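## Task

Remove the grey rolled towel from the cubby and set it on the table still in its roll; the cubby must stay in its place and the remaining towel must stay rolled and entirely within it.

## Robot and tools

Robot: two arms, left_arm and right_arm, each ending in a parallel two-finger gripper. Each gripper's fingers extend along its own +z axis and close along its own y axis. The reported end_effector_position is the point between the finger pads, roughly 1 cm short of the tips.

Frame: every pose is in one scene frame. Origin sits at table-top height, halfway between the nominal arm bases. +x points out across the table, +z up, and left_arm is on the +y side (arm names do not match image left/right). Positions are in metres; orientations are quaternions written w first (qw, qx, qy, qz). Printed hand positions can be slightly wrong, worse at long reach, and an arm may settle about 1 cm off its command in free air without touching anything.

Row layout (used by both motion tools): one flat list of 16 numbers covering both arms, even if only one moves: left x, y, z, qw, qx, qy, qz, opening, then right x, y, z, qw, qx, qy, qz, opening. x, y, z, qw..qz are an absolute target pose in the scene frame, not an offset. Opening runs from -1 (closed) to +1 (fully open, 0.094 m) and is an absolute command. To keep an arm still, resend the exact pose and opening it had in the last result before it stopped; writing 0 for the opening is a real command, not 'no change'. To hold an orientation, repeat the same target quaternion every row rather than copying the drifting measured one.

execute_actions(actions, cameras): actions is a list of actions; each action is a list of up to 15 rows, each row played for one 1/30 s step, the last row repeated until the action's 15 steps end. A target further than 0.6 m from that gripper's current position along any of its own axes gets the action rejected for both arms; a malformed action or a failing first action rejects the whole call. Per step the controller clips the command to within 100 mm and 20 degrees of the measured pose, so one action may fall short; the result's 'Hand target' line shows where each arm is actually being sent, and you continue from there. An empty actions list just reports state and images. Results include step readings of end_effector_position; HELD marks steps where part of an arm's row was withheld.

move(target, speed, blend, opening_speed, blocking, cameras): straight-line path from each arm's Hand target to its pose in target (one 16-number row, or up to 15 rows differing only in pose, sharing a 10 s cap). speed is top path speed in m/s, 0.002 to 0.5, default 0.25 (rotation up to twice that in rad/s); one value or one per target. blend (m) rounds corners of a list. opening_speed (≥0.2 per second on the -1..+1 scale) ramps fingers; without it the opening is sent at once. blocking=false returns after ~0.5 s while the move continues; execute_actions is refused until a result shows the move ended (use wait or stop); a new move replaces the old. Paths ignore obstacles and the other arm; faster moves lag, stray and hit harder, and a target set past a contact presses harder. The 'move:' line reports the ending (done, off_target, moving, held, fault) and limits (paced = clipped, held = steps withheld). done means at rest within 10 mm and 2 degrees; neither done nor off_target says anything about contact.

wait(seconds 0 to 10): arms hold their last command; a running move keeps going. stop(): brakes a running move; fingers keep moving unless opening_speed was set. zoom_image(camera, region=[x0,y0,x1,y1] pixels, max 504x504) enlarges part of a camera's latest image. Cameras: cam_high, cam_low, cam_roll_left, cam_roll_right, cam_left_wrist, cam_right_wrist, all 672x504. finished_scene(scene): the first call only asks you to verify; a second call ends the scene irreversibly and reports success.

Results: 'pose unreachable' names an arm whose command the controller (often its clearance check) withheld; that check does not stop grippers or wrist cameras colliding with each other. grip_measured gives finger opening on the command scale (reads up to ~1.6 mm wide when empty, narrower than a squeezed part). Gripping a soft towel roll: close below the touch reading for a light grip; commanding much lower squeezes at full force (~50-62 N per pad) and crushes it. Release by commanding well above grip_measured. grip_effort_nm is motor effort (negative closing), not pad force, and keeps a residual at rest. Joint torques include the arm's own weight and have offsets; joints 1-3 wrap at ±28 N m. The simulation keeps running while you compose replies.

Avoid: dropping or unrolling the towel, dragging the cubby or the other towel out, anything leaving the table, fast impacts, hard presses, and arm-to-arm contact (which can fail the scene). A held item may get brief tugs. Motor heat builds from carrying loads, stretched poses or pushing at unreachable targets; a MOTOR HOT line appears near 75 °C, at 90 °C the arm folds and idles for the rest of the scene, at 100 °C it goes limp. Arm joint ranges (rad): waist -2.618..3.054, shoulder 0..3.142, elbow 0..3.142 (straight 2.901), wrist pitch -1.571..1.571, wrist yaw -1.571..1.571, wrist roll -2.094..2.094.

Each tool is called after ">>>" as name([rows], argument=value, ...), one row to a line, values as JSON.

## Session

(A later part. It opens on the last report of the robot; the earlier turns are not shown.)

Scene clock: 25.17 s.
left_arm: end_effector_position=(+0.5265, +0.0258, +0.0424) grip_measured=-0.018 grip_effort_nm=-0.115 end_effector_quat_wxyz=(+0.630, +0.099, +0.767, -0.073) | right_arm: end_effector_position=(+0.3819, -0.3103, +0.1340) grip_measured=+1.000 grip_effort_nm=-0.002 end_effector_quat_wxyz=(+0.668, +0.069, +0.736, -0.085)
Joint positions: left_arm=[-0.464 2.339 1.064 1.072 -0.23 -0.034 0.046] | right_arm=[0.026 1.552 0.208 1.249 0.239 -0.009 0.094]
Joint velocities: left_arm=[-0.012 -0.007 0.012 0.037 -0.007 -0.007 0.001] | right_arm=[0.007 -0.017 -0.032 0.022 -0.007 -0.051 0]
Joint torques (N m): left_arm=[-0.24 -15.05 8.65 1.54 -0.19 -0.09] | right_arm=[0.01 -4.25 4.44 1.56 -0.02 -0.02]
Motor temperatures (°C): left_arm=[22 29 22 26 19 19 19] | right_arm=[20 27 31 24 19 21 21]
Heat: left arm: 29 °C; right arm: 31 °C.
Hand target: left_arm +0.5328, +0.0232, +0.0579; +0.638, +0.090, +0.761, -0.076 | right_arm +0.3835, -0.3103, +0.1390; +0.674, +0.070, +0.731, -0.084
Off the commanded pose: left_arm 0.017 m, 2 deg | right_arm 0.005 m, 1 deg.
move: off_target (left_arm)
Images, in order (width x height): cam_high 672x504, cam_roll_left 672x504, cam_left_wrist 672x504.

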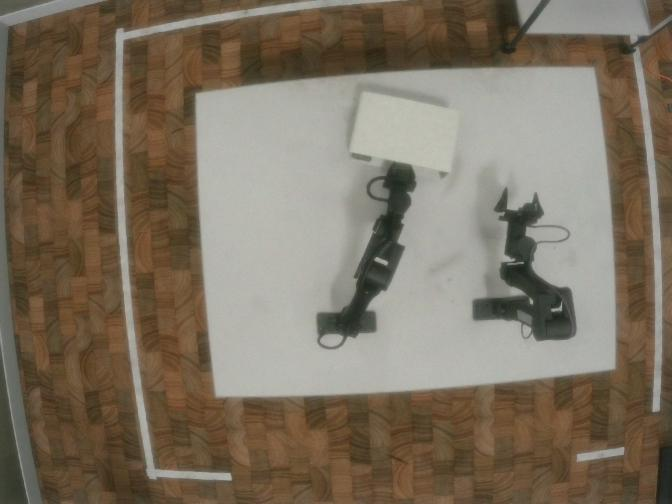

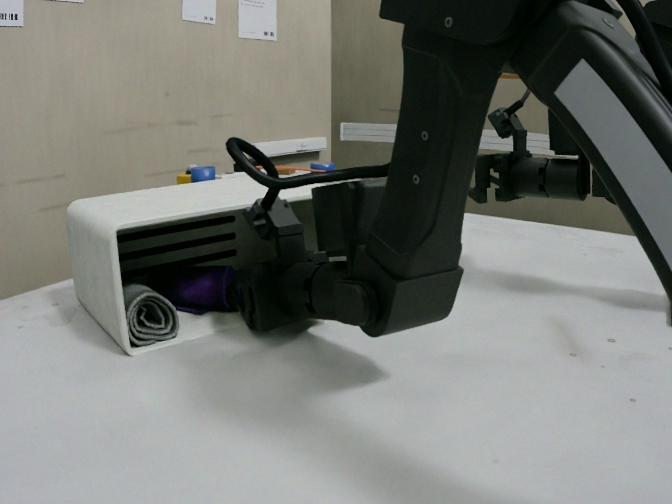

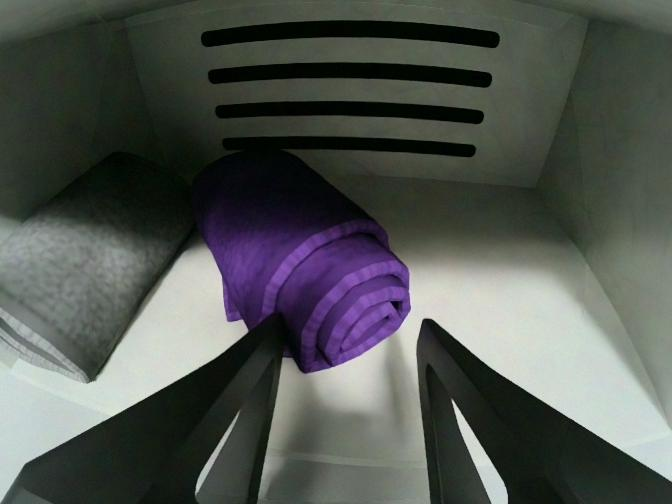

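>>> move([
  [0.455, 0.045, 0.058, 0.6385, 0.0900, 0.7607, -0.0756, 0.1, 0.3834, -0.3103, 0.1391, 0.674, 0.070, 0.731, -0.084, 1],
  [0.45, 0.160, 0.058, 0.6385, 0.0900, 0.7607, -0.0756, 0.1, 0.3834, -0.3103, 0.1391, 0.674, 0.070, 0.731, -0.084, 1],
], cameras=["cam_left_wrist","cam_high","cam_roll_left"], speed=0.15)

>>> move(target=[0.45, 0.160, 0.058, 0.6385, 0.0900, 0.7607, -0.0756, 0.9, 0.3834, -0.3103, 0.1391, 0.674, 0.070, 0.731, -0.084, 1], cameras=["cam_left_wrist"], speed=0.15)

Scene clock: 28.83 s.
left_arm: end_effector_position=(+0.4533, +0.1608, +0.0492) grip_measured=+0.098 grip_effort_nm=0.100 end_effector_quat_wxyz=(+0.632, +0.084, +0.767, -0.074) | right_arm: end_effector_position=(+0.3819, -0.3103, +0.1340) grip_measured=+1.000 grip_effort_nm=-0.002 end_effector_quat_wxyz=(+0.668, +0.069, +0.736, -0.085)
Joint positions: left_arm=[-0.171 2.131 0.552 1.387 0.039 0 0.052] | right_arm=[0.026 1.552 0.208 1.249 0.239 -0.009 0.094]
Joint velocities: left_arm=[-0.007 0.022 -0.012 -0.037 0.022 -0.095 0] | right_arm=[0.002 -0.007 0.007 -0.022 -0.007 0.022 0]
Joint torques (N m): left_arm=[0.23 -12.12 2.84 1.92 0.15 0.15] | right_arm=[0.02 -4.23 4.44 1.56 -0.01 -0.02]
Motor temperatures (°C): left_arm=[22 29 22 26 19 19 19] | right_arm=[20 27 31 25 19 21 21]
Heat: left arm: 29 °C; right arm: 31 °C.
Hand target: left_arm +0.4508, +0.1602, +0.0586; +0.639, +0.090, +0.760, -0.075 | right_arm +0.3835, -0.3103, +0.1390; +0.674, +0.070, +0.731, -0.084
Off the commanded pose: left_arm 0.009 m, 1 deg | right_arm 0.005 m, 1 deg.
move: done
Images, in order (width x height): cam_high 672x504, cam_roll_left 672x504, cam_left_wrist 672x504.

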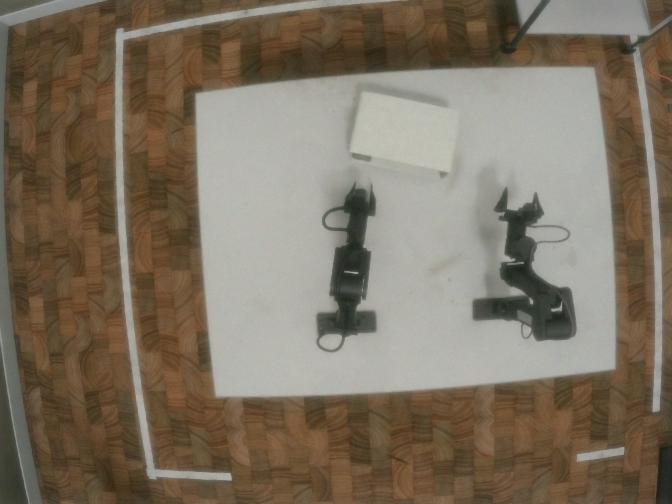

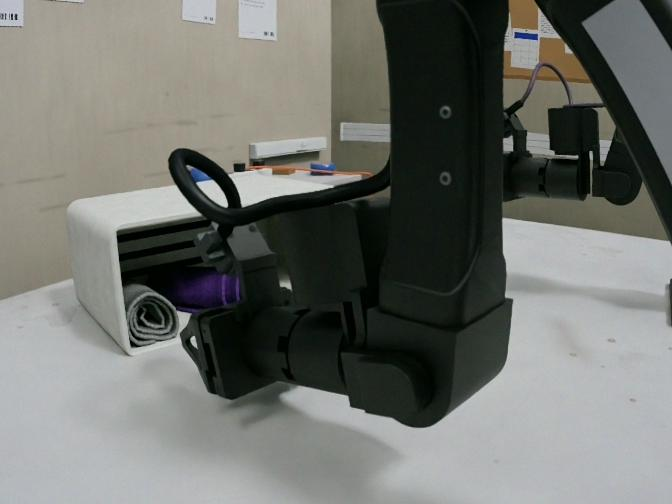

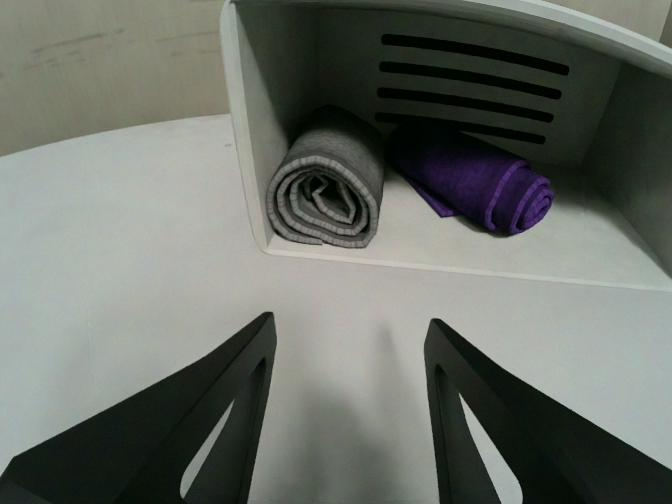

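Scene clock: 29.53 s.
left_arm: end_effector_position=(+0.4535, +0.1607, +0.0499) grip_measured=+0.898 grip_effort_nm=0.105 end_effector_quat_wxyz=(+0.633, +0.084, +0.766, -0.074) | right_arm: end_effector_position=(+0.3819, -0.3103, +0.1340) grip_measured=+1.000 grip_effort_nm=0.002 end_effector_quat_wxyz=(+0.668, +0.069, +0.736, -0.085)
Joint positions: left_arm=[-0.171 2.131 0.552 1.39 0.04 0 0.089] | right_arm=[0.026 1.552 0.208 1.249 0.239 -0.009 0.094]
Joint velocities: left_arm=[-0.007 0.002 -0.007 -0.051 0.022 0.007 0] | right_arm=[-0.002 -0.012 -0.002 -0.007 -0.037 0.007 0]
Joint torques (N m): left_arm=[0.13 -11.95 2.65 1.9 0.11 0.11] | right_arm=[0.02 -4.25 4.44 1.57 -0.02 -0.02]
Motor temperatures (°C): left_arm=[22 29 22 26 19 19 19] | right_arm=[20 27 31 25 19 21 21]
Heat: left arm: 29 °C; right arm: 31 °C.
Hand target: left_arm +0.4501, +0.1600, +0.0578; +0.638, +0.090, +0.761, -0.076 | right_arm +0.3835, -0.3103, +0.1390; +0.674, +0.070, +0.731, -0.084
Off the commanded pose: left_arm 0.009 m, 1 deg | right_arm 0.005 m, 1 deg.
move: done
Images, in order (width x height): cam_left_wrist 672x504.

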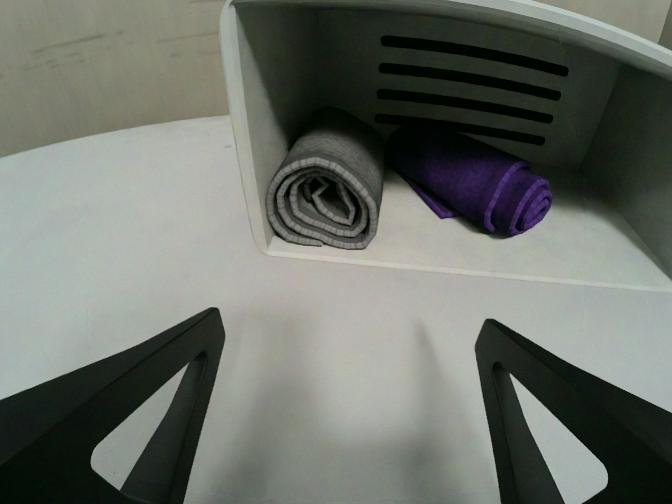

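>>> move(target=[0.500, 0.149, 0.070, 0.6385, 0.0900, 0.7607, -0.0756, 0.66, 0.3834, -0.3103, 0.1391, 0.674, 0.070, 0.731, -0.084, 1], cameras=["cam_left_wrist", "cam_roll_left"], speed=0.12)

>>> zoom_image(camera="cam_left_wrist", region=[130, 100, 550, 400])

Scene clock: 32.77 s.
left_arm: end_effector_position=(+0.4970, +0.1525, +0.0705) grip_measured=+0.662 grip_effort_nm=-0.110 end_effector_quat_wxyz=(+0.642, +0.084, +0.758, -0.075) | right_arm: end_effector_position=(+0.3819, -0.3103, +0.1340) grip_measured=+1.000 grip_effort_nm=-0.002 end_effector_quat_wxyz=(+0.668, +0.069, +0.736, -0.085)
Joint positions: left_arm=[-0.171 2.131 0.733 1.234 0.04 0 0.078] | right_arm=[0.026 1.552 0.208 1.249 0.239 -0.009 0.094]
Joint velocities: left_arm=[0.002 0.007 0.002 -0.007 -0.007 0.051 0.001] | right_arm=[-0.007 -0.002 -0.007 0.022 -0.051 0.022 0]
Joint torques (N m): left_arm=[-0.43 -10.59 7.01 1.56 0.04 0.11] | right_arm=[0.03 -4.22 4.45 1.56 -0.02 -0.02]
Motor temperatures (°C): left_arm=[22 30 21 26 19 19 19] | right_arm=[20 27 31 25 19 21 21]
Heat: left arm: 30 °C; right arm: 31 °C.
Hand target: left_arm +0.4998, +0.1488, +0.0698; +0.639, +0.090, +0.760, -0.076 | right_arm +0.3835, -0.3103, +0.1390; +0.674, +0.070, +0.731, -0.084
Off the commanded pose: left_arm 0.005 m, 1 deg | right_arm 0.005 m, 1 deg.
move: done
Images, in order (width x height): cam_roll_left 672x504, cam_left_wrist 672x504.

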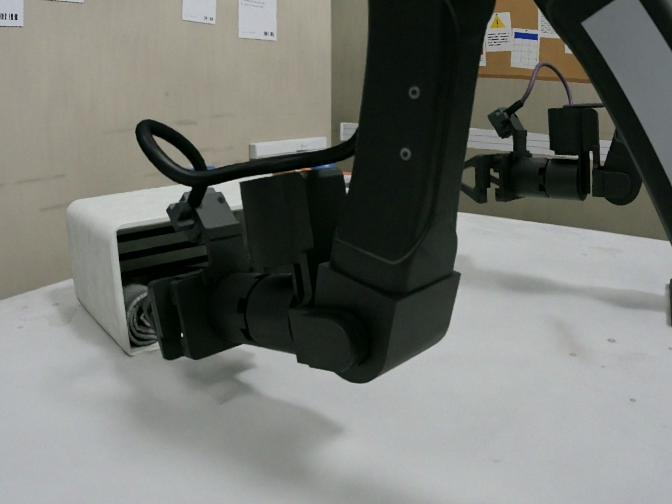

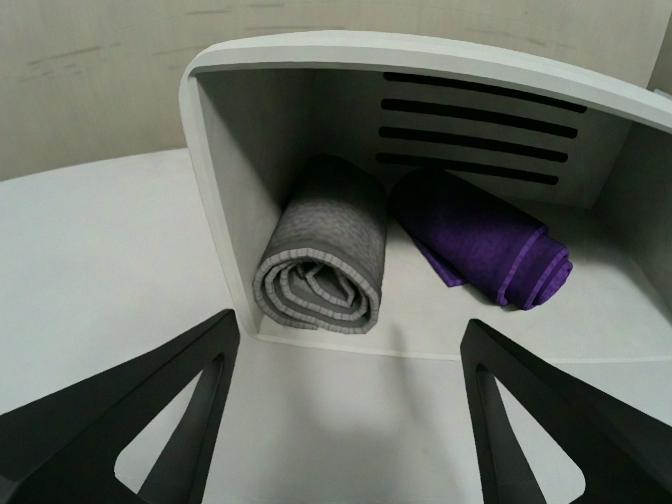

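Scaled by 1.200 from the camera's 672x504 image, which has a finer 960x720 frame.

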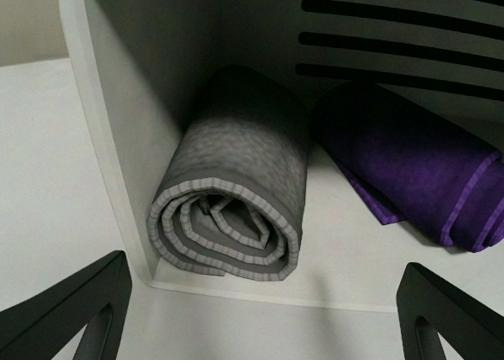

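>>> move(target=[0.562, 0.131, 0.062, 0.641, 0.0568, 0.764, -0.0476, 0.66, 0.3834, -0.3103, 0.1391, 0.674, 0.070, 0.731, -0.084, 1], cameras=["cam_left_wrist", "cam_roll_left", "cam_high"], speed=0.08)

Scene clock: 36.10 s.
left_arm: end_effector_position=(+0.5580, +0.1339, +0.0771) grip_measured=+0.662 grip_effort_nm=-0.115 end_effector_quat_wxyz=(+0.654, +0.060, +0.753, -0.048) | right_arm: end_effector_position=(+0.3819, -0.3103, +0.1340) grip_measured=+1.000 grip_effort_nm=-0.002 end_effector_quat_wxyz=(+0.668, +0.069, +0.736, -0.085)
Joint positions: left_arm=[-0.222 2.254 1.02 1.093 -0.083 -0.006 0.078] | right_arm=[0.026 1.552 0.208 1.249 0.239 -0.009 0.094]
Joint velocities: left_arm=[-0.007 -0.002 0.012 -0.007 -0.081 -0.051 0] | right_arm=[-0.012 -0.012 -0.002 -0.051 0.022 0.022 0]
Joint torques (N m): left_arm=[-0.65 -9.83 8.85 1.5 -0.14 -0.08] | right_arm=[0.02 -4.25 4.44 1.57 -0.02 -0.02]
Motor temperatures (°C): left_arm=[22 30 22 26 19 19 19] | right_arm=[20 27 31 25 19 21 21]
Heat: left arm: 30 °C; right arm: 31 °C.
Hand target: left_arm +0.5611, +0.1309, +0.0618; +0.641, +0.057, +0.764, -0.048 | right_arm +0.3835, -0.3103, +0.1390; +0.674, +0.070, +0.731, -0.084
Off the commanded pose: left_arm 0.016 m, 2 deg | right_arm 0.005 m, 1 deg.
move: off_target (left_arm)
Images, in order (width x height): cam_high 672x504, cam_roll_left 672x504, cam_left_wrist 672x504.

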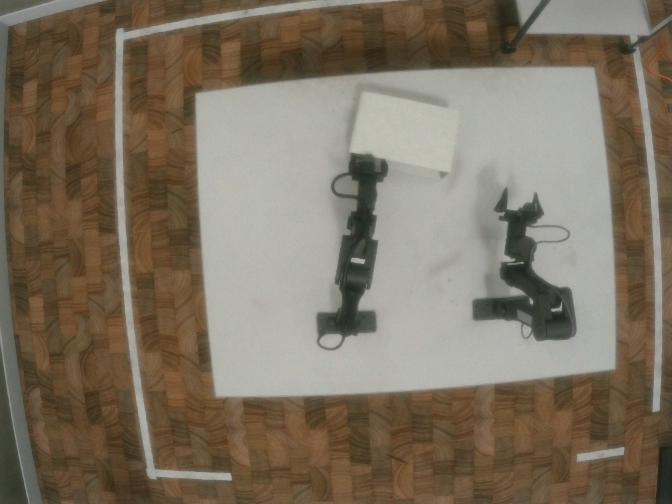

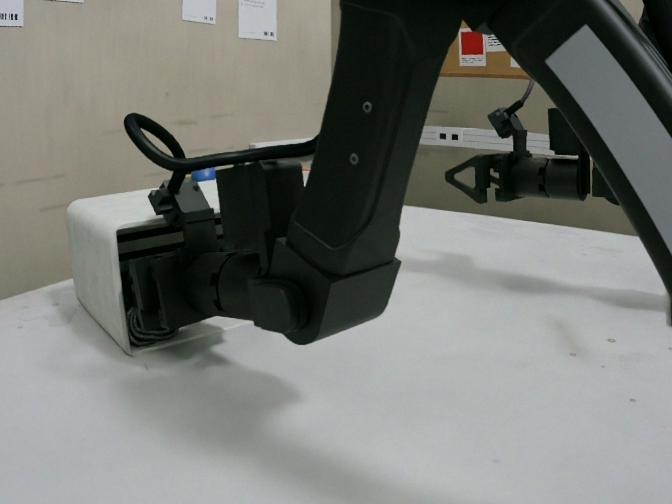

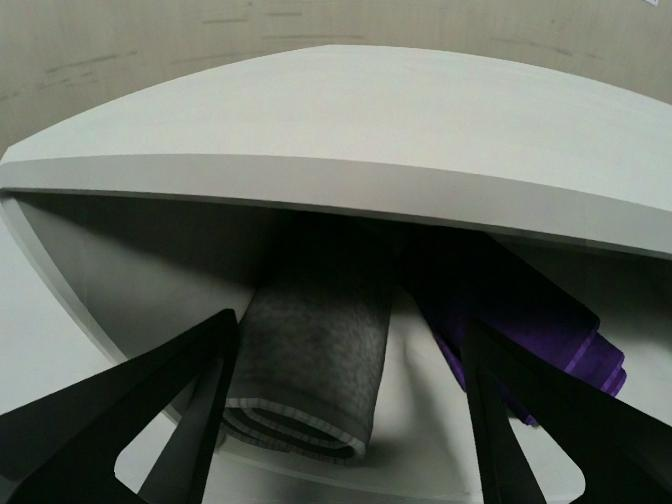

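>>> move(target=[0.562, 0.129, 0.040, 0.641, 0.0568, 0.764, -0.0476, 0.66, 0.3834, -0.3103, 0.1391, 0.674, 0.070, 0.731, -0.084, 1], cameras=["cam_left_wrist", "cam_roll_left", "cam_high"], speed=0.06)

Scene clock: 37.43 s.
left_arm: end_effector_position=(+0.5597, +0.1345, +0.0588) grip_measured=+0.662 grip_effort_nm=-0.120 end_effector_quat_wxyz=(+0.655, +0.058, +0.752, -0.046) | right_arm: end_effector_position=(+0.3819, -0.3103, +0.1340) grip_measured=+1.000 grip_effort_nm=0.002 end_effector_quat_wxyz=(+0.668, +0.069, +0.736, -0.085)
Joint positions: left_arm=[-0.222 2.321 1.032 1.15 -0.089 -0.007 0.078] | right_arm=[0.026 1.552 0.208 1.249 0.239 -0.009 0.094]
Joint velocities: left_arm=[-0.002 0.017 0.002 0.037 0.037 -0.066 -0.001] | right_arm=[0.017 0.002 -0.007 -0.051 -0.037 -0.022 0]
Joint torques (N m): left_arm=[-1.11 -9.61 8.1 1.64 -0.13 -0.09] | right_arm=[0.03 -4.23 4.44 1.57 -0.02 -0.02]
Motor temperatures (°C): left_arm=[22 30 22 26 19 19 19] | right_arm=[20 27 31 25 19 21 21]
Heat: left arm: 30 °C; right arm: 31 °C.
Hand target: left_arm +0.5607, +0.1293, +0.0404; +0.641, +0.057, +0.764, -0.048 | right_arm +0.3835, -0.3103, +0.1390; +0.674, +0.070, +0.731, -0.084
Off the commanded pose: left_arm 0.020 m, 2 deg | right_arm 0.005 m, 1 deg.
move: off_target (left_arm)
Images, in order (width x height): cam_high 672x504, cam_roll_left 672x504, cam_left_wrist 672x504.

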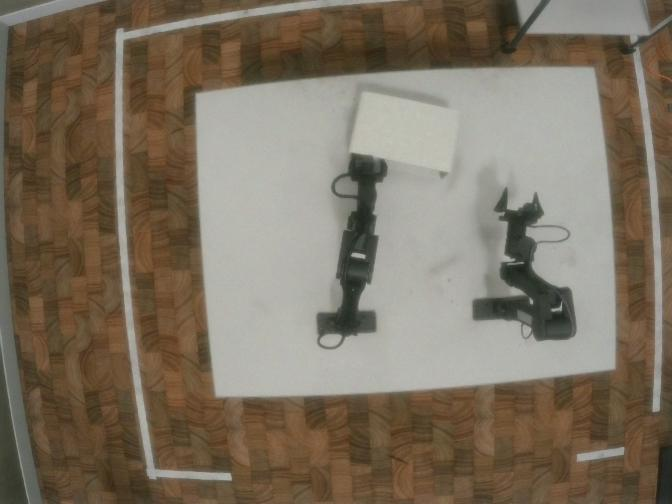

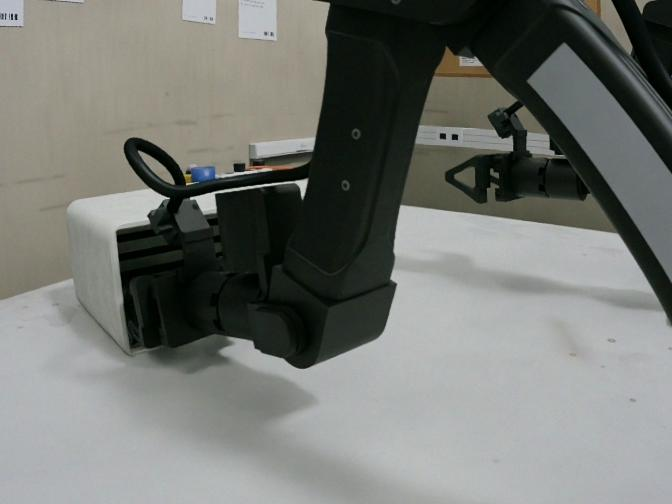

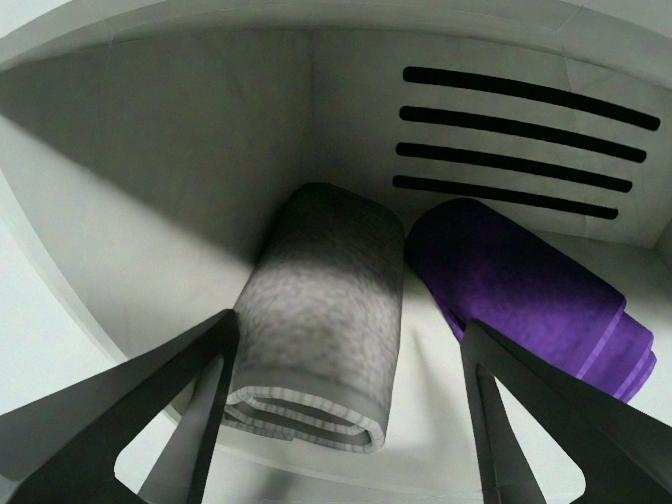

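>>> move(target=[0.562, 0.128, 0.026, 0.641, 0.0568, 0.764, -0.0476, 0.66, 0.3834, -0.3103, 0.1391, 0.674, 0.070, 0.731, -0.084, 1], cameras=["cam_left_wrist"], speed=0.06)

Scene clock: 38.70 s.
left_arm: end_effector_position=(+0.5611, +0.1337, +0.0546) grip_measured=+0.662 grip_effort_nm=-0.110 end_effector_quat_wxyz=(+0.666, +0.055, +0.743, -0.047) | right_arm: end_effector_position=(+0.3819, -0.3103, +0.1340) grip_measured=+1.000 grip_effort_nm=-0.002 end_effector_quat_wxyz=(+0.668, +0.069, +0.736, -0.085)
Joint positions: left_arm=[-0.224 2.362 1.042 1.211 -0.095 -0.007 0.078] | right_arm=[0.026 1.552 0.208 1.249 0.239 -0.009 0.094]
Joint velocities: left_arm=[0.022 -0.002 0.002 -0.095 0.051 -0.081 0] | right_arm=[-0.022 -0.012 -0.012 -0.007 0.007 0.037 0]
Joint torques (N m): left_arm=[-1.09 -9.31 7.54 1.43 -0.06 -0.09] | right_arm=[0.02 -4.22 4.45 1.57 -0.02 -0.02]
Motor temperatures (°C): left_arm=[22 30 22 26 19 19 19] | right_arm=[20 27 31 25 19 21 21]
Heat: left arm: 30 °C; right arm: 31 °C.
Hand target: left_arm +0.5597, +0.1287, +0.0267; +0.641, +0.057, +0.764, -0.047 | right_arm +0.3835, -0.3103, +0.1390; +0.674, +0.070, +0.731, -0.084
Off the commanded pose: left_arm 0.029 m, 4 deg | right_arm 0.005 m, 1 deg.
move: off_target (left_arm)
Images, in order (width x height): cam_left_wrist 672x504.

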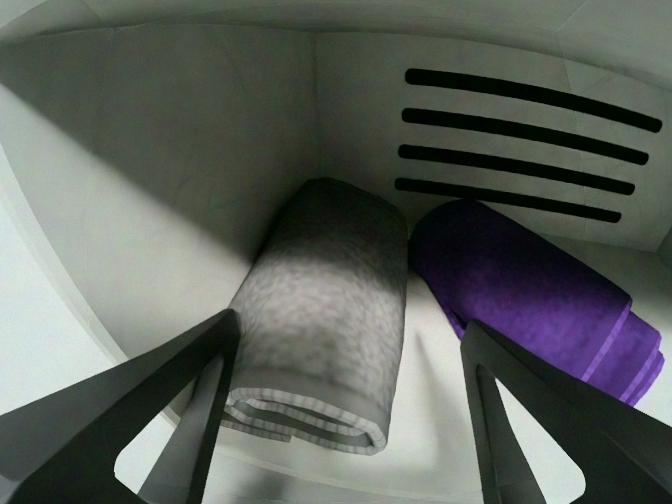

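>>> move(target=[0.562, 0.130, 0.036, 0.641, 0.0568, 0.764, -0.0476, 0.2, 0.3834, -0.3103, 0.1391, 0.674, 0.070, 0.731, -0.084, 1], cameras=["cam_left_wrist"], speed=0.06, opening_speed=0.6)

Scene clock: 40.67 s.
left_arm: end_effector_position=(+0.5611, +0.1340, +0.0536) grip_measured=+0.202 grip_effort_nm=-0.125 end_effector_quat_wxyz=(+0.664, +0.055, +0.744, -0.046) | right_arm: end_effector_position=(+0.3819, -0.3103, +0.1340) grip_measured=+1.000 grip_effort_nm=0.007 end_effector_quat_wxyz=(+0.668, +0.069, +0.736, -0.085)
Joint positions: left_arm=[-0.224 2.362 1.042 1.207 -0.097 -0.007 0.056] | right_arm=[0.026 1.552 0.208 1.249 0.239 -0.009 0.094]
Joint velocities: left_arm=[-0.002 0.007 -0.017 0.022 0.022 0.007 0] | right_arm=[-0.007 -0.002 -0.017 -0.022 0.007 -0.066 0]
Joint torques (N m): left_arm=[-0.58 -11.93 7.25 1.16 -0.03 -0.09] | right_arm=[0.01 -4.23 4.45 1.56 -0.02 -0.02]
Motor temperatures (°C): left_arm=[22 30 22 26 19 19 19] | right_arm=[20 27 31 25 19 21 21]
Heat: left arm: 30 °C; right arm: 31 °C.
Hand target: left_arm +0.5609, +0.1303, +0.0364; +0.642, +0.056, +0.763, -0.048 | right_arm +0.3835, -0.3103, +0.1390; +0.674, +0.070, +0.731, -0.084
Off the commanded pose: left_arm 0.018 m, 4 deg | right_arm 0.005 m, 1 deg.
move: off_target (left_arm)
Images, in order (width x height): cam_left_wrist 672x504.

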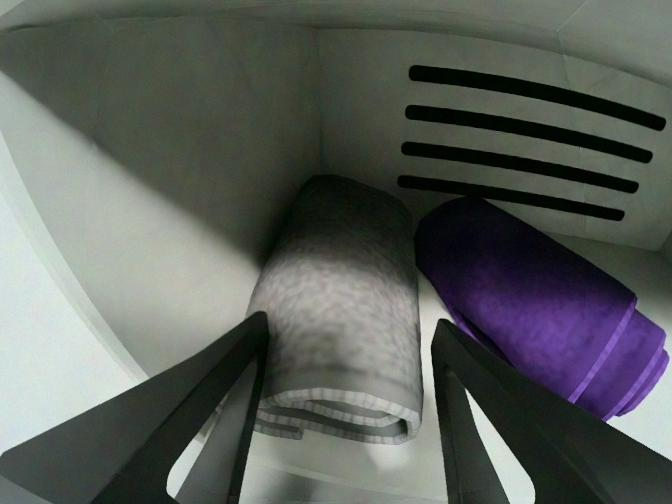

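>>> move(target=[0.562, 0.130, 0.040, 0.641, 0.0568, 0.764, -0.0476, -0.2, 0.3834, -0.3103, 0.1391, 0.674, 0.070, 0.731, -0.084, 1], cameras=["cam_left_wrist"], speed=0.06, opening_speed=0.6)

Scene clock: 42.03 s.
left_arm: end_effector_position=(+0.5609, +0.1341, +0.0517) grip_measured=-0.197 grip_effort_nm=-0.154 end_effector_quat_wxyz=(+0.662, +0.055, +0.746, -0.046) | right_arm: end_effector_position=(+0.3819, -0.3103, +0.1340) grip_measured=+1.000 grip_effort_nm=0.002 end_effector_quat_wxyz=(+0.668, +0.069, +0.736, -0.085)
Joint positions: left_arm=[-0.224 2.362 1.042 1.199 -0.097 -0.007 0.038] | right_arm=[0.026 1.552 0.208 1.249 0.239 -0.009 0.094]
Joint velocities: left_arm=[-0.012 -0.002 -0.002 -0.037 0.066 -0.022 0] | right_arm=[0.007 0.002 -0.022 -0.007 -0.022 -0.037 0]
Joint torques (N m): left_arm=[-0.59 -12.98 7.2 1.12 -0.02 -0.08] | right_arm=[0.03 -4.23 4.44 1.56 -0.02 -0.02]
Motor temperatures (°C): left_arm=[22 30 22 26 19 19 19] | right_arm=[20 27 31 25 19 21 21]
Heat: left arm: 30 °C; right arm: 31 °C.
Hand target: left_arm +0.5613, +0.1301, +0.0401; +0.642, +0.057, +0.763, -0.048 | right_arm +0.3835, -0.3103, +0.1390; +0.674, +0.070, +0.731, -0.084
Off the commanded pose: left_arm 0.012 m, 3 deg | right_arm 0.005 m, 1 deg.
move: off_target (left_arm)
Images, in order (width x height): cam_left_wrist 672x504.

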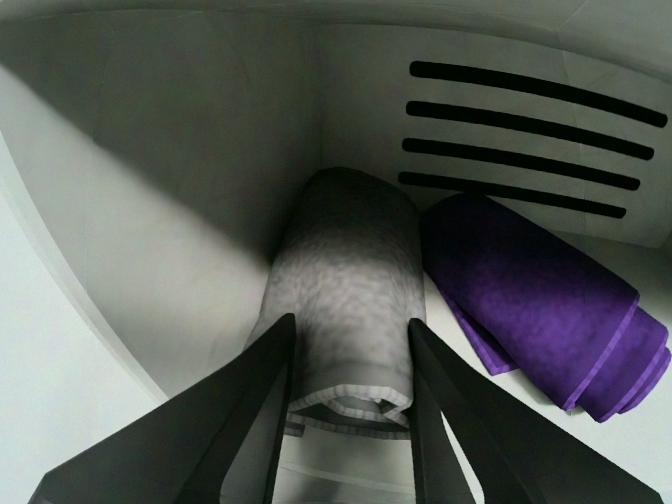

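>>> move(target=[0.532, 0.138, 0.048, 0.641, 0.0568, 0.764, -0.0476, -0.25, 0.3834, -0.3103, 0.1391, 0.674, 0.070, 0.731, -0.084, 1], cameras=["cam_left_wrist", "cam_roll_left", "cam_high"], speed=0.06)

Scene clock: 43.23 s.
left_arm: end_effector_position=(+0.5354, +0.1403, +0.0388) grip_measured=-0.248 grip_effort_nm=-0.120 end_effector_quat_wxyz=(+0.639, +0.058, +0.766, -0.042) | right_arm: end_effector_position=(+0.3819, -0.3103, +0.1340) grip_measured=+1.000 grip_effort_nm=0.002 end_effector_quat_wxyz=(+0.668, +0.069, +0.736, -0.085)
Joint positions: left_arm=[-0.224 2.313 0.928 1.204 -0.097 -0.007 0.035] | right_arm=[0.026 1.552 0.208 1.249 0.239 -0.009 0.094]
Joint velocities: left_arm=[-0.002 -0.002 0.007 0.051 0.037 -0.037 0] | right_arm=[-0.017 0.012 -0.017 -0.022 -0.007 -0.037 0]
Joint torques (N m): left_arm=[-0.38 -15.47 3.96 1.75 0 -0.08] | right_arm=[0.02 -4.25 4.44 1.57 -0.01 -0.02]
Motor temperatures (°C): left_arm=[22 30 22 26 19 19 19] | right_arm=[20 27 31 25 19 21 21]
Heat: left arm: 30 °C; right arm: 31 °C.
Hand target: left_arm +0.5323, +0.1381, +0.0479; +0.641, +0.057, +0.764, -0.048 | right_arm +0.3835, -0.3103, +0.1390; +0.674, +0.070, +0.731, -0.084
Off the commanded pose: left_arm 0.010 m, 1 deg | right_arm 0.005 m, 1 deg.
move: done
Images, in order (width x height): cam_high 672x504, cam_roll_left 672x504, cam_left_wrist 672x504.

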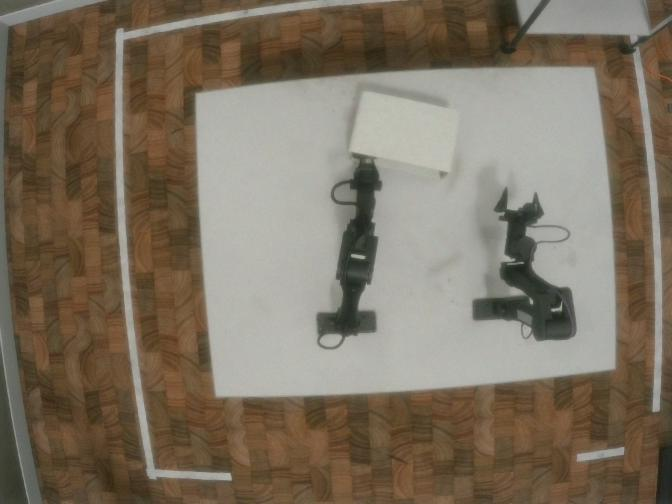

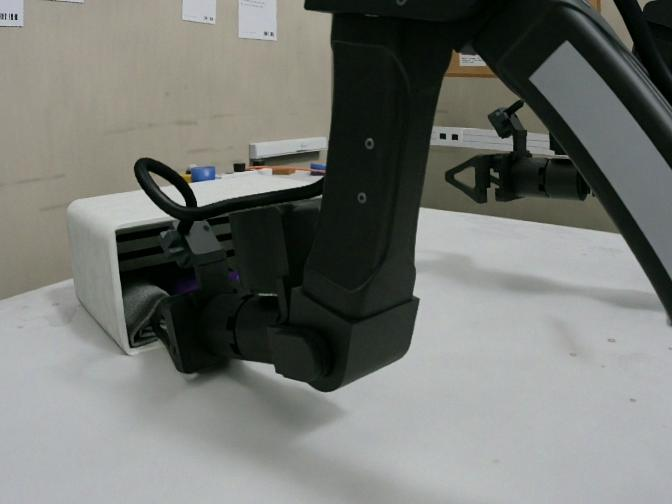

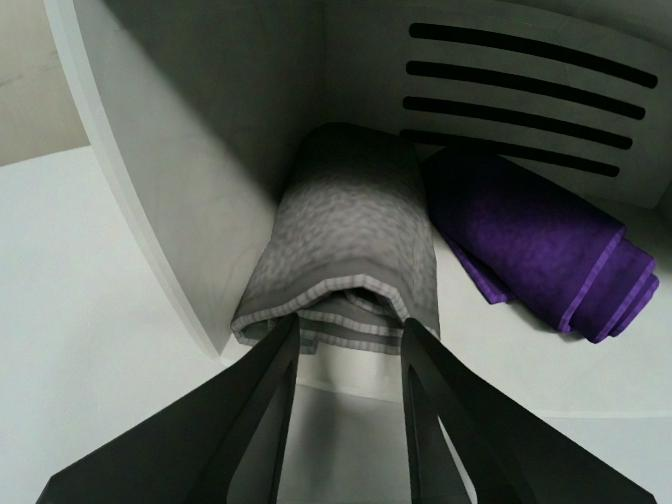

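>>> move(target=[0.495, 0.148, 0.055, 0.6385, 0.0900, 0.7607, -0.0756, -0.2, 0.3834, -0.3103, 0.1391, 0.674, 0.070, 0.731, -0.084, 1], cameras=[], speed=0.1)

>>> move(target=[0.495, 0.148, 0.057, 0.6385, 0.0900, 0.7607, -0.0756, 0.9, 0.3834, -0.3103, 0.1391, 0.674, 0.070, 0.731, -0.084, 1], cameras=["cam_left_wrist", "cam_roll_left"], speed=0.1)

>>> zoom_image(camera="cam_left_wrist", region=[130, 100, 550, 400])

Scene clock: 46.07 s.
left_arm: end_effector_position=(+0.4975, +0.1470, +0.0444) grip_measured=-0.202 grip_effort_nm=0.100 end_effector_quat_wxyz=(+0.631, +0.085, +0.767, -0.076) | right_arm: end_effector_position=(+0.3819, -0.3103, +0.1340) grip_measured=+1.000 grip_effort_nm=-0.002 end_effector_quat_wxyz=(+0.668, +0.069, +0.736, -0.085)
Joint positions: left_arm=[-0.186 2.217 0.751 1.273 0.028 -0.004 0.037] | right_arm=[0.026 1.552 0.208 1.249 0.239 -0.009 0.094]
Joint velocities: left_arm=[-0.017 -0.022 0.012 -0.007 -0.007 -0.051 -0.001] | right_arm=[-0.007 -0.002 -0.007 -0.007 0.11 -0.051 0]
Joint torques (N m): left_arm=[0.77 -13.86 3.34 1.9 0.14 0.12] | right_arm=[0.02 -4.23 4.44 1.56 -0.01 -0.01]
Motor temperatures (°C): left_arm=[22 31 21 26 19 19 19] | right_arm=[20 27 31 25 19 21 21]
Heat: left arm: 31 °C; right arm: 31 °C.
Hand target: left_arm +0.4950, +0.1481, +0.0549; +0.639, +0.090, +0.761, -0.075 | right_arm +0.3835, -0.3103, +0.1390; +0.674, +0.070, +0.731, -0.084
Off the commanded pose: left_arm 0.011 m, 1 deg | right_arm 0.005 m, 1 deg.
move: off_target (left_arm)
No camera images: "cameras" was empty.

Scene clock: 46.80 s.
left_arm: end_effector_position=(+0.4981, +0.1469, +0.0483) grip_measured=+0.898 grip_effort_nm=0.100 end_effector_quat_wxyz=(+0.634, +0.085, +0.765, -0.076) | right_arm: end_effector_position=(+0.3819, -0.3103, +0.1340) grip_measured=+1.000 grip_effort_nm=0.002 end_effector_quat_wxyz=(+0.668, +0.069, +0.736, -0.085)
Joint positions: left_arm=[-0.186 2.209 0.751 1.273 0.028 -0.003 0.089] | right_arm=[0.026 1.552 0.208 1.249 0.239 -0.009 0.094]
Joint velocities: left_arm=[-0.007 0.002 -0.007 -0.095 0.022 -0.037 0] | right_arm=[0.007 0.017 -0.002 0.066 -0.022 0.022 0]
Joint torques (N m): left_arm=[0.5 -13.83 3.41 1.82 0.11 0.12] | right_arm=[0.02 -4.23 4.44 1.57 -0.02 -0.02]
Motor temperatures (°C): left_arm=[22 31 21 26 19 19 19] | right_arm=[20 27 31 26 19 21 21]
Heat: left arm: 31 °C; right arm: 31 °C.
Hand target: left_arm +0.4952, +0.1480, +0.0568; +0.639, +0.090, +0.761, -0.075 | right_arm +0.3835, -0.3103, +0.1390; +0.674, +0.070, +0.731, -0.084
Off the commanded pose: left_arm 0.009 m, 1 deg | right_arm 0.005 m, 1 deg.
move: done
Images, in order (width x height): cam_roll_left 672x504, cam_left_wrist 672x504.

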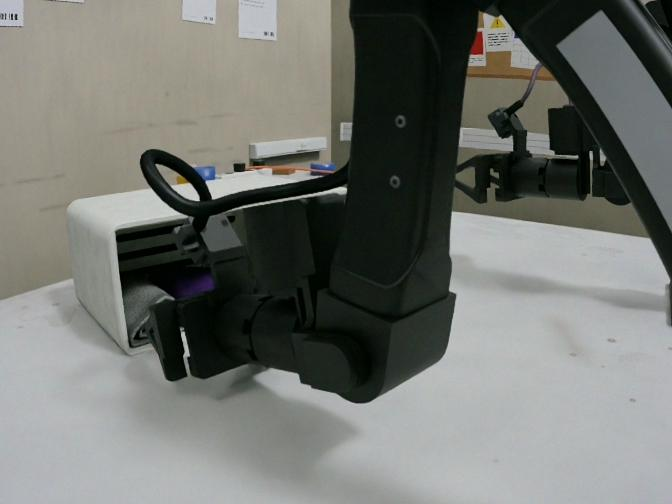

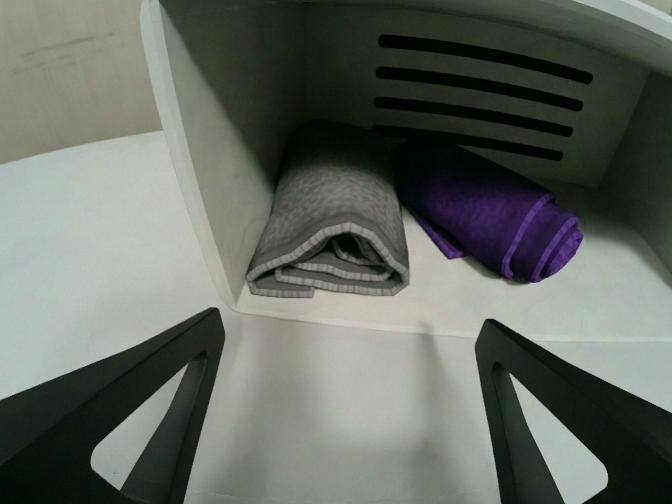

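Scaled by 1.200 from the camera's 672x504 image, which has a finer 960x720 frame.

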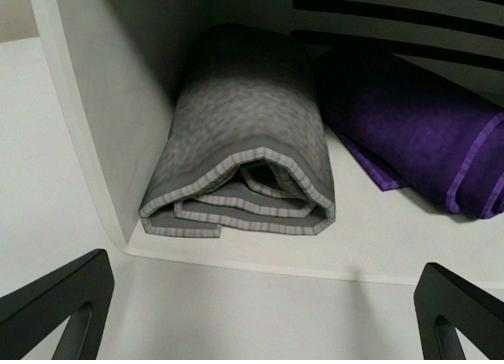

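>>> move([
  [0.500, 0.148, 0.067, 0.6385, 0.0900, 0.7607, -0.0756, 0.8, 0.3834, -0.3103, 0.1391, 0.674, 0.070, 0.731, -0.084, 1],
  [0.575, 0.122, 0.055, 0.641, 0.0568, 0.764, -0.0476, 0.8, 0.3834, -0.3103, 0.1391, 0.674, 0.070, 0.731, -0.084, 1],
], cameras=["cam_left_wrist", "cam_roll_left", "cam_high"], speed=0.08)

Scene clock: 49.93 s.
left_arm: end_effector_position=(+0.5710, +0.1246, +0.0708) grip_measured=+0.802 grip_effort_nm=-0.115 end_effector_quat_wxyz=(+0.655, +0.060, +0.752, -0.049) | right_arm: end_effector_position=(+0.3819, -0.3103, +0.1340) grip_measured=+1.000 grip_effort_nm=0.002 end_effector_quat_wxyz=(+0.668, +0.069, +0.736, -0.085)
Joint positions: left_arm=[-0.236 2.309 1.093 1.076 -0.096 -0.008 0.085] | right_arm=[0.026 1.552 0.208 1.249 0.239 -0.009 0.094]
Joint velocities: left_arm=[-0.007 -0.002 -0.007 0.007 -0.051 0.022 0] | right_arm=[-0.002 0.007 0.002 0.037 -0.022 -0.007 0]
Joint torques (N m): left_arm=[-0.64 -10.36 9.03 1.52 -0.17 -0.1] | right_arm=[0.02 -4.25 4.44 1.56 -0.02 -0.02]
Motor temperatures (°C): left_arm=[22 31 21 26 19 19 19] | right_arm=[20 27 31 26 19 21 21]
Heat: left arm: 31 °C; right arm: 31 °C.
Hand target: left_arm +0.5740, +0.1218, +0.0547; +0.641, +0.057, +0.764, -0.048 | right_arm +0.3835, -0.3103, +0.1390; +0.674, +0.070, +0.731, -0.084
Off the commanded pose: left_arm 0.016 m, 2 deg | right_arm 0.005 m, 1 deg.
move: off_target (left_arm)
Images, in order (width x height): cam_high 672x504, cam_roll_left 672x504, cam_left_wrist 672x504.

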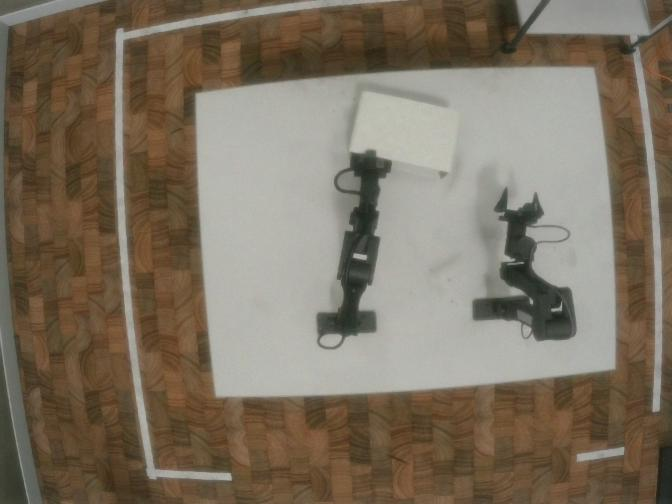

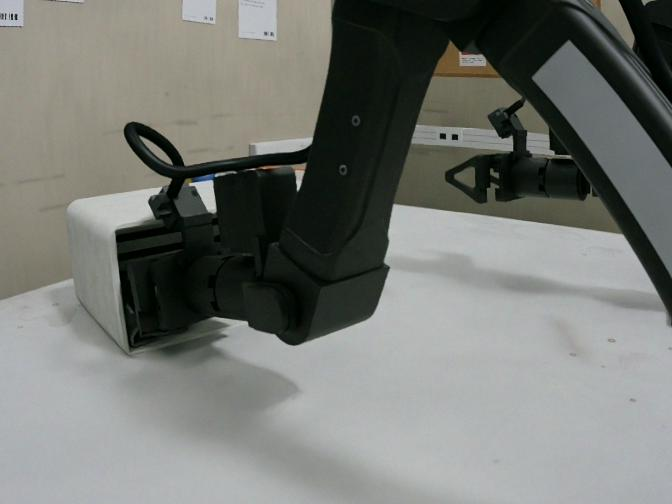

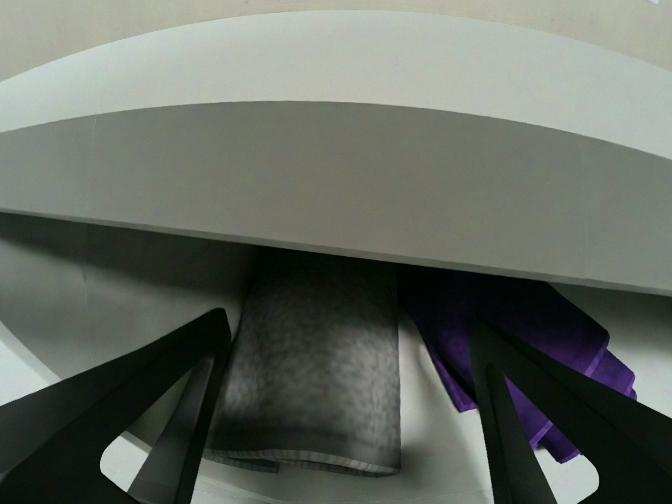

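>>> move([
  [0.571, 0.119, 0.034, 0.641, 0.0568, 0.764, -0.0476, 0.8, 0.3834, -0.3103, 0.1391, 0.674, 0.070, 0.731, -0.084, 1],
  [0.569, 0.115, 0.026, 0.641, 0.0568, 0.764, -0.0476, 0.8, 0.3834, -0.3103, 0.1391, 0.674, 0.070, 0.731, -0.084, 1],
], cameras=["cam_left_wrist", "cam_roll_left", "cam_high"], speed=0.06)

Scene clock: 51.77 s.
left_arm: end_effector_position=(+0.5693, +0.1197, +0.0609) grip_measured=+0.802 grip_effort_nm=-0.115 end_effector_quat_wxyz=(+0.674, +0.052, +0.735, -0.051) | right_arm: end_effector_position=(+0.3819, -0.3103, +0.1340) grip_measured=+1.000 grip_effort_nm=0.002 end_effector_quat_wxyz=(+0.668, +0.069, +0.736, -0.085)
Joint positions: left_arm=[-0.252 2.38 1.093 1.2 -0.12 -0.016 0.085] | right_arm=[0.026 1.552 0.208 1.249 0.239 -0.009 0.094]
Joint velocities: left_arm=[-0.012 0.002 -0.012 0.007 0.051 0.007 -0.002] | right_arm=[0.012 -0.002 0.002 -0.081 0.037 -0.066 0]
Joint torques (N m): left_arm=[-0.95 -9.77 7.09 1.21 -0.11 -0.04] | right_arm=[0.03 -4.25 4.44 1.56 -0.02 -0.02]
Motor temperatures (°C): left_arm=[22 31 21 26 19 19 19] | right_arm=[20 27 31 26 19 21 21]
Heat: left arm: 31 °C; right arm: 31 °C.
Hand target: left_arm +0.5661, +0.1160, +0.0270; +0.641, +0.057, +0.764, -0.047 | right_arm +0.3835, -0.3103, +0.1390; +0.674, +0.070, +0.731, -0.084
Off the commanded pose: left_arm 0.035 m, 5 deg | right_arm 0.005 m, 1 deg.
move: off_target (left_arm)
Images, in order (width x height): cam_high 672x504, cam_roll_left 672x504, cam_left_wrist 672x504.

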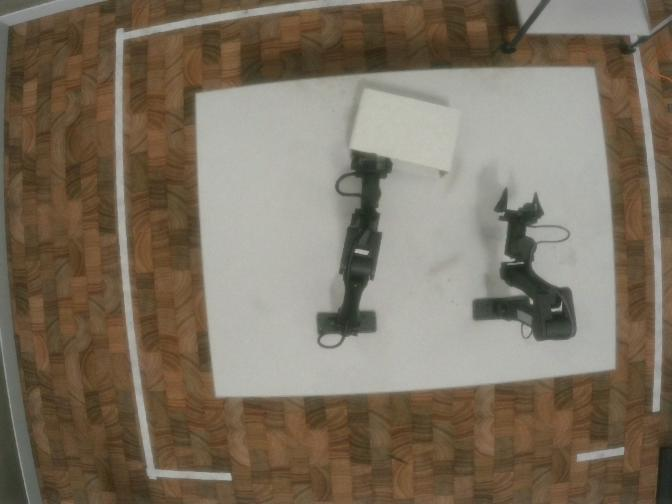

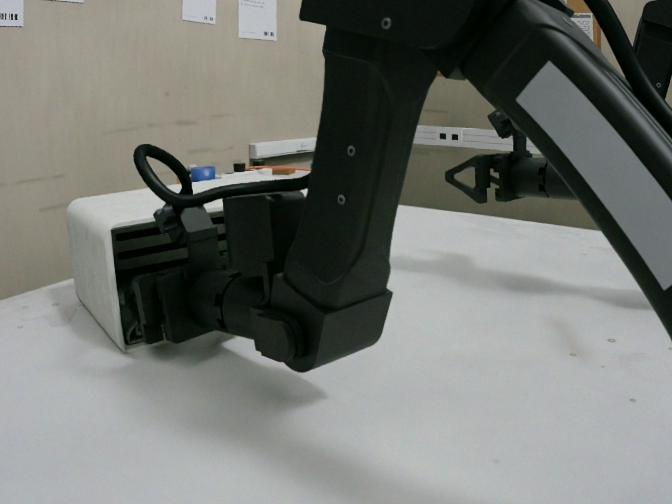

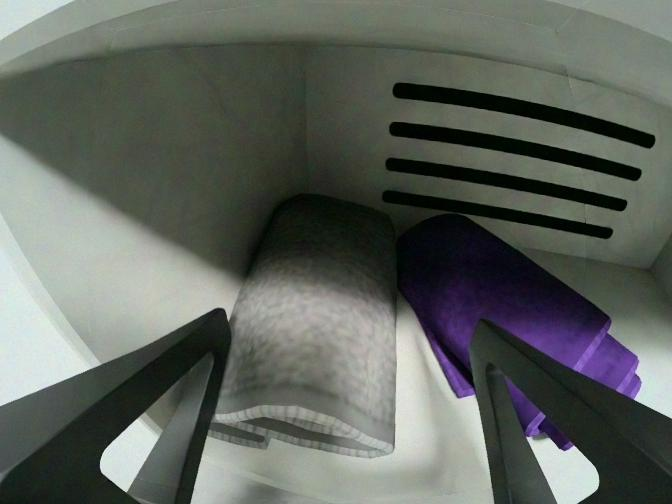

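>>> move(target=[0.569, 0.117, 0.035, 0.6205, 0.0580, 0.7806, -0.0461, 0.25, 0.3834, -0.3103, 0.1391, 0.674, 0.070, 0.731, -0.084, 1], cameras=["cam_left_wrist", "cam_roll_left"], speed=0.06, opening_speed=0.8)

Scene clock: 53.43 s.
left_arm: end_effector_position=(+0.5683, +0.1208, +0.0456) grip_measured=+0.252 grip_effort_nm=-0.125 end_effector_quat_wxyz=(+0.649, +0.054, +0.758, -0.045) | right_arm: end_effector_position=(+0.3819, -0.3103, +0.1340) grip_measured=+1.000 grip_effort_nm=-0.002 end_effector_quat_wxyz=(+0.668, +0.069, +0.736, -0.085)
Joint positions: left_arm=[-0.252 2.377 1.097 1.124 -0.124 -0.018 0.059] | right_arm=[0.026 1.552 0.208 1.249 0.239 -0.009 0.094]
Joint velocities: left_arm=[0.012 -0.007 -0.002 -0.022 0.022 0.081 0] | right_arm=[0.002 -0.002 -0.007 0.037 0.007 -0.037 0]
Joint torques (N m): left_arm=[-0.44 -14.72 7.64 0.73 0.04 -0.09] | right_arm=[0.02 -4.25 4.45 1.57 -0.02 -0.02]
Motor temperatures (°C): left_arm=[22 31 21 26 19 19 19] | right_arm=[20 27 31 26 19 21 21]
Heat: left arm: 31 °C; right arm: 31 °C.
Hand target: left_arm +0.5682, +0.1172, +0.0353; +0.622, +0.057, +0.779, -0.047 | right_arm +0.3835, -0.3103, +0.1390; +0.674, +0.070, +0.731, -0.084
Off the commanded pose: left_arm 0.011 m, 4 deg | right_arm 0.005 m, 1 deg.
move: off_target (left_arm)
Images, in order (width x height): cam_roll_left 672x504, cam_left_wrist 672x504.

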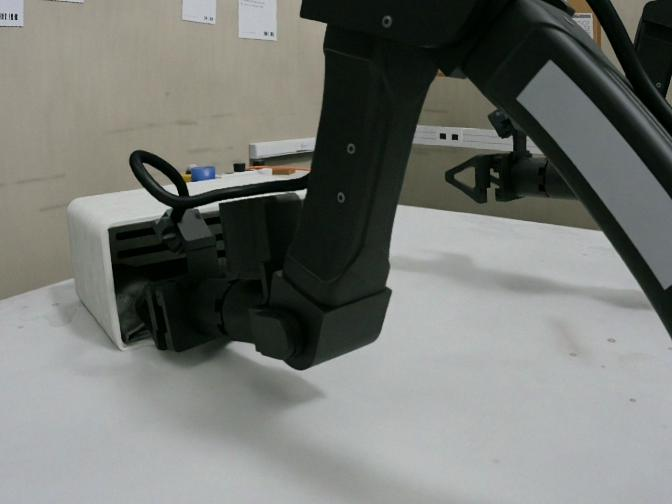

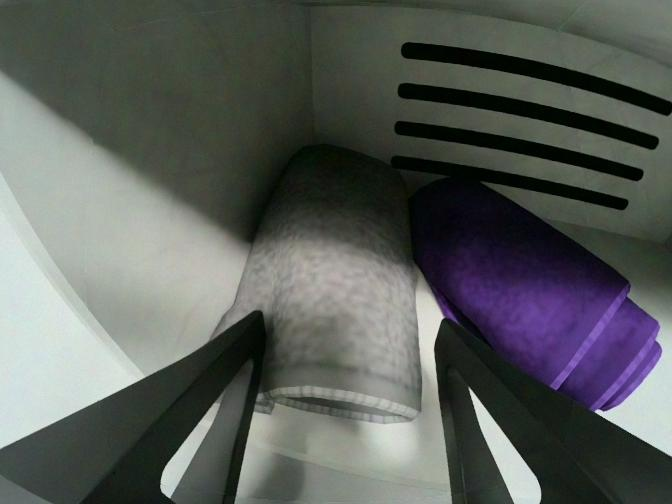

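>>> zoom_image(camera="cam_left_wrist", region=[130, 130, 490, 450])

>>> zoom_image(camera="cam_roll_left", region=[60, 180, 310, 370])

Scaled by 1.400 from the camera's 672x504 image, which has a finer 960x720 frame.

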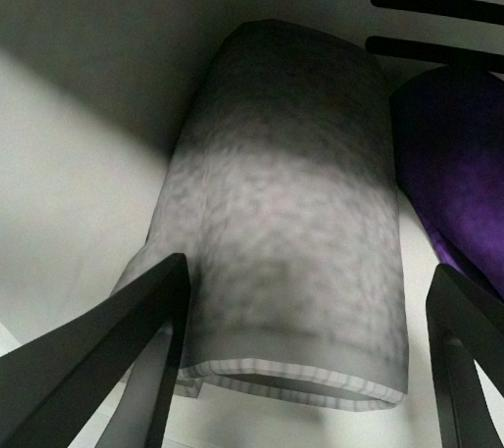

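Scaled by 2.016 from the camera's 672x504 image, which has a finer 960x720 frame.

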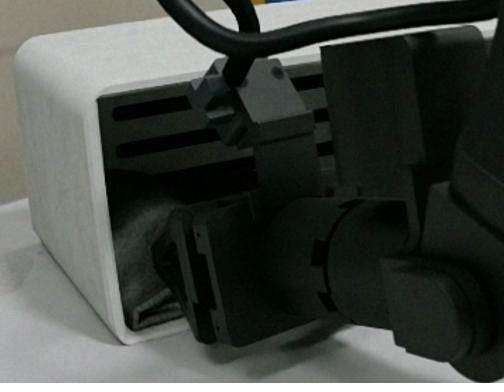

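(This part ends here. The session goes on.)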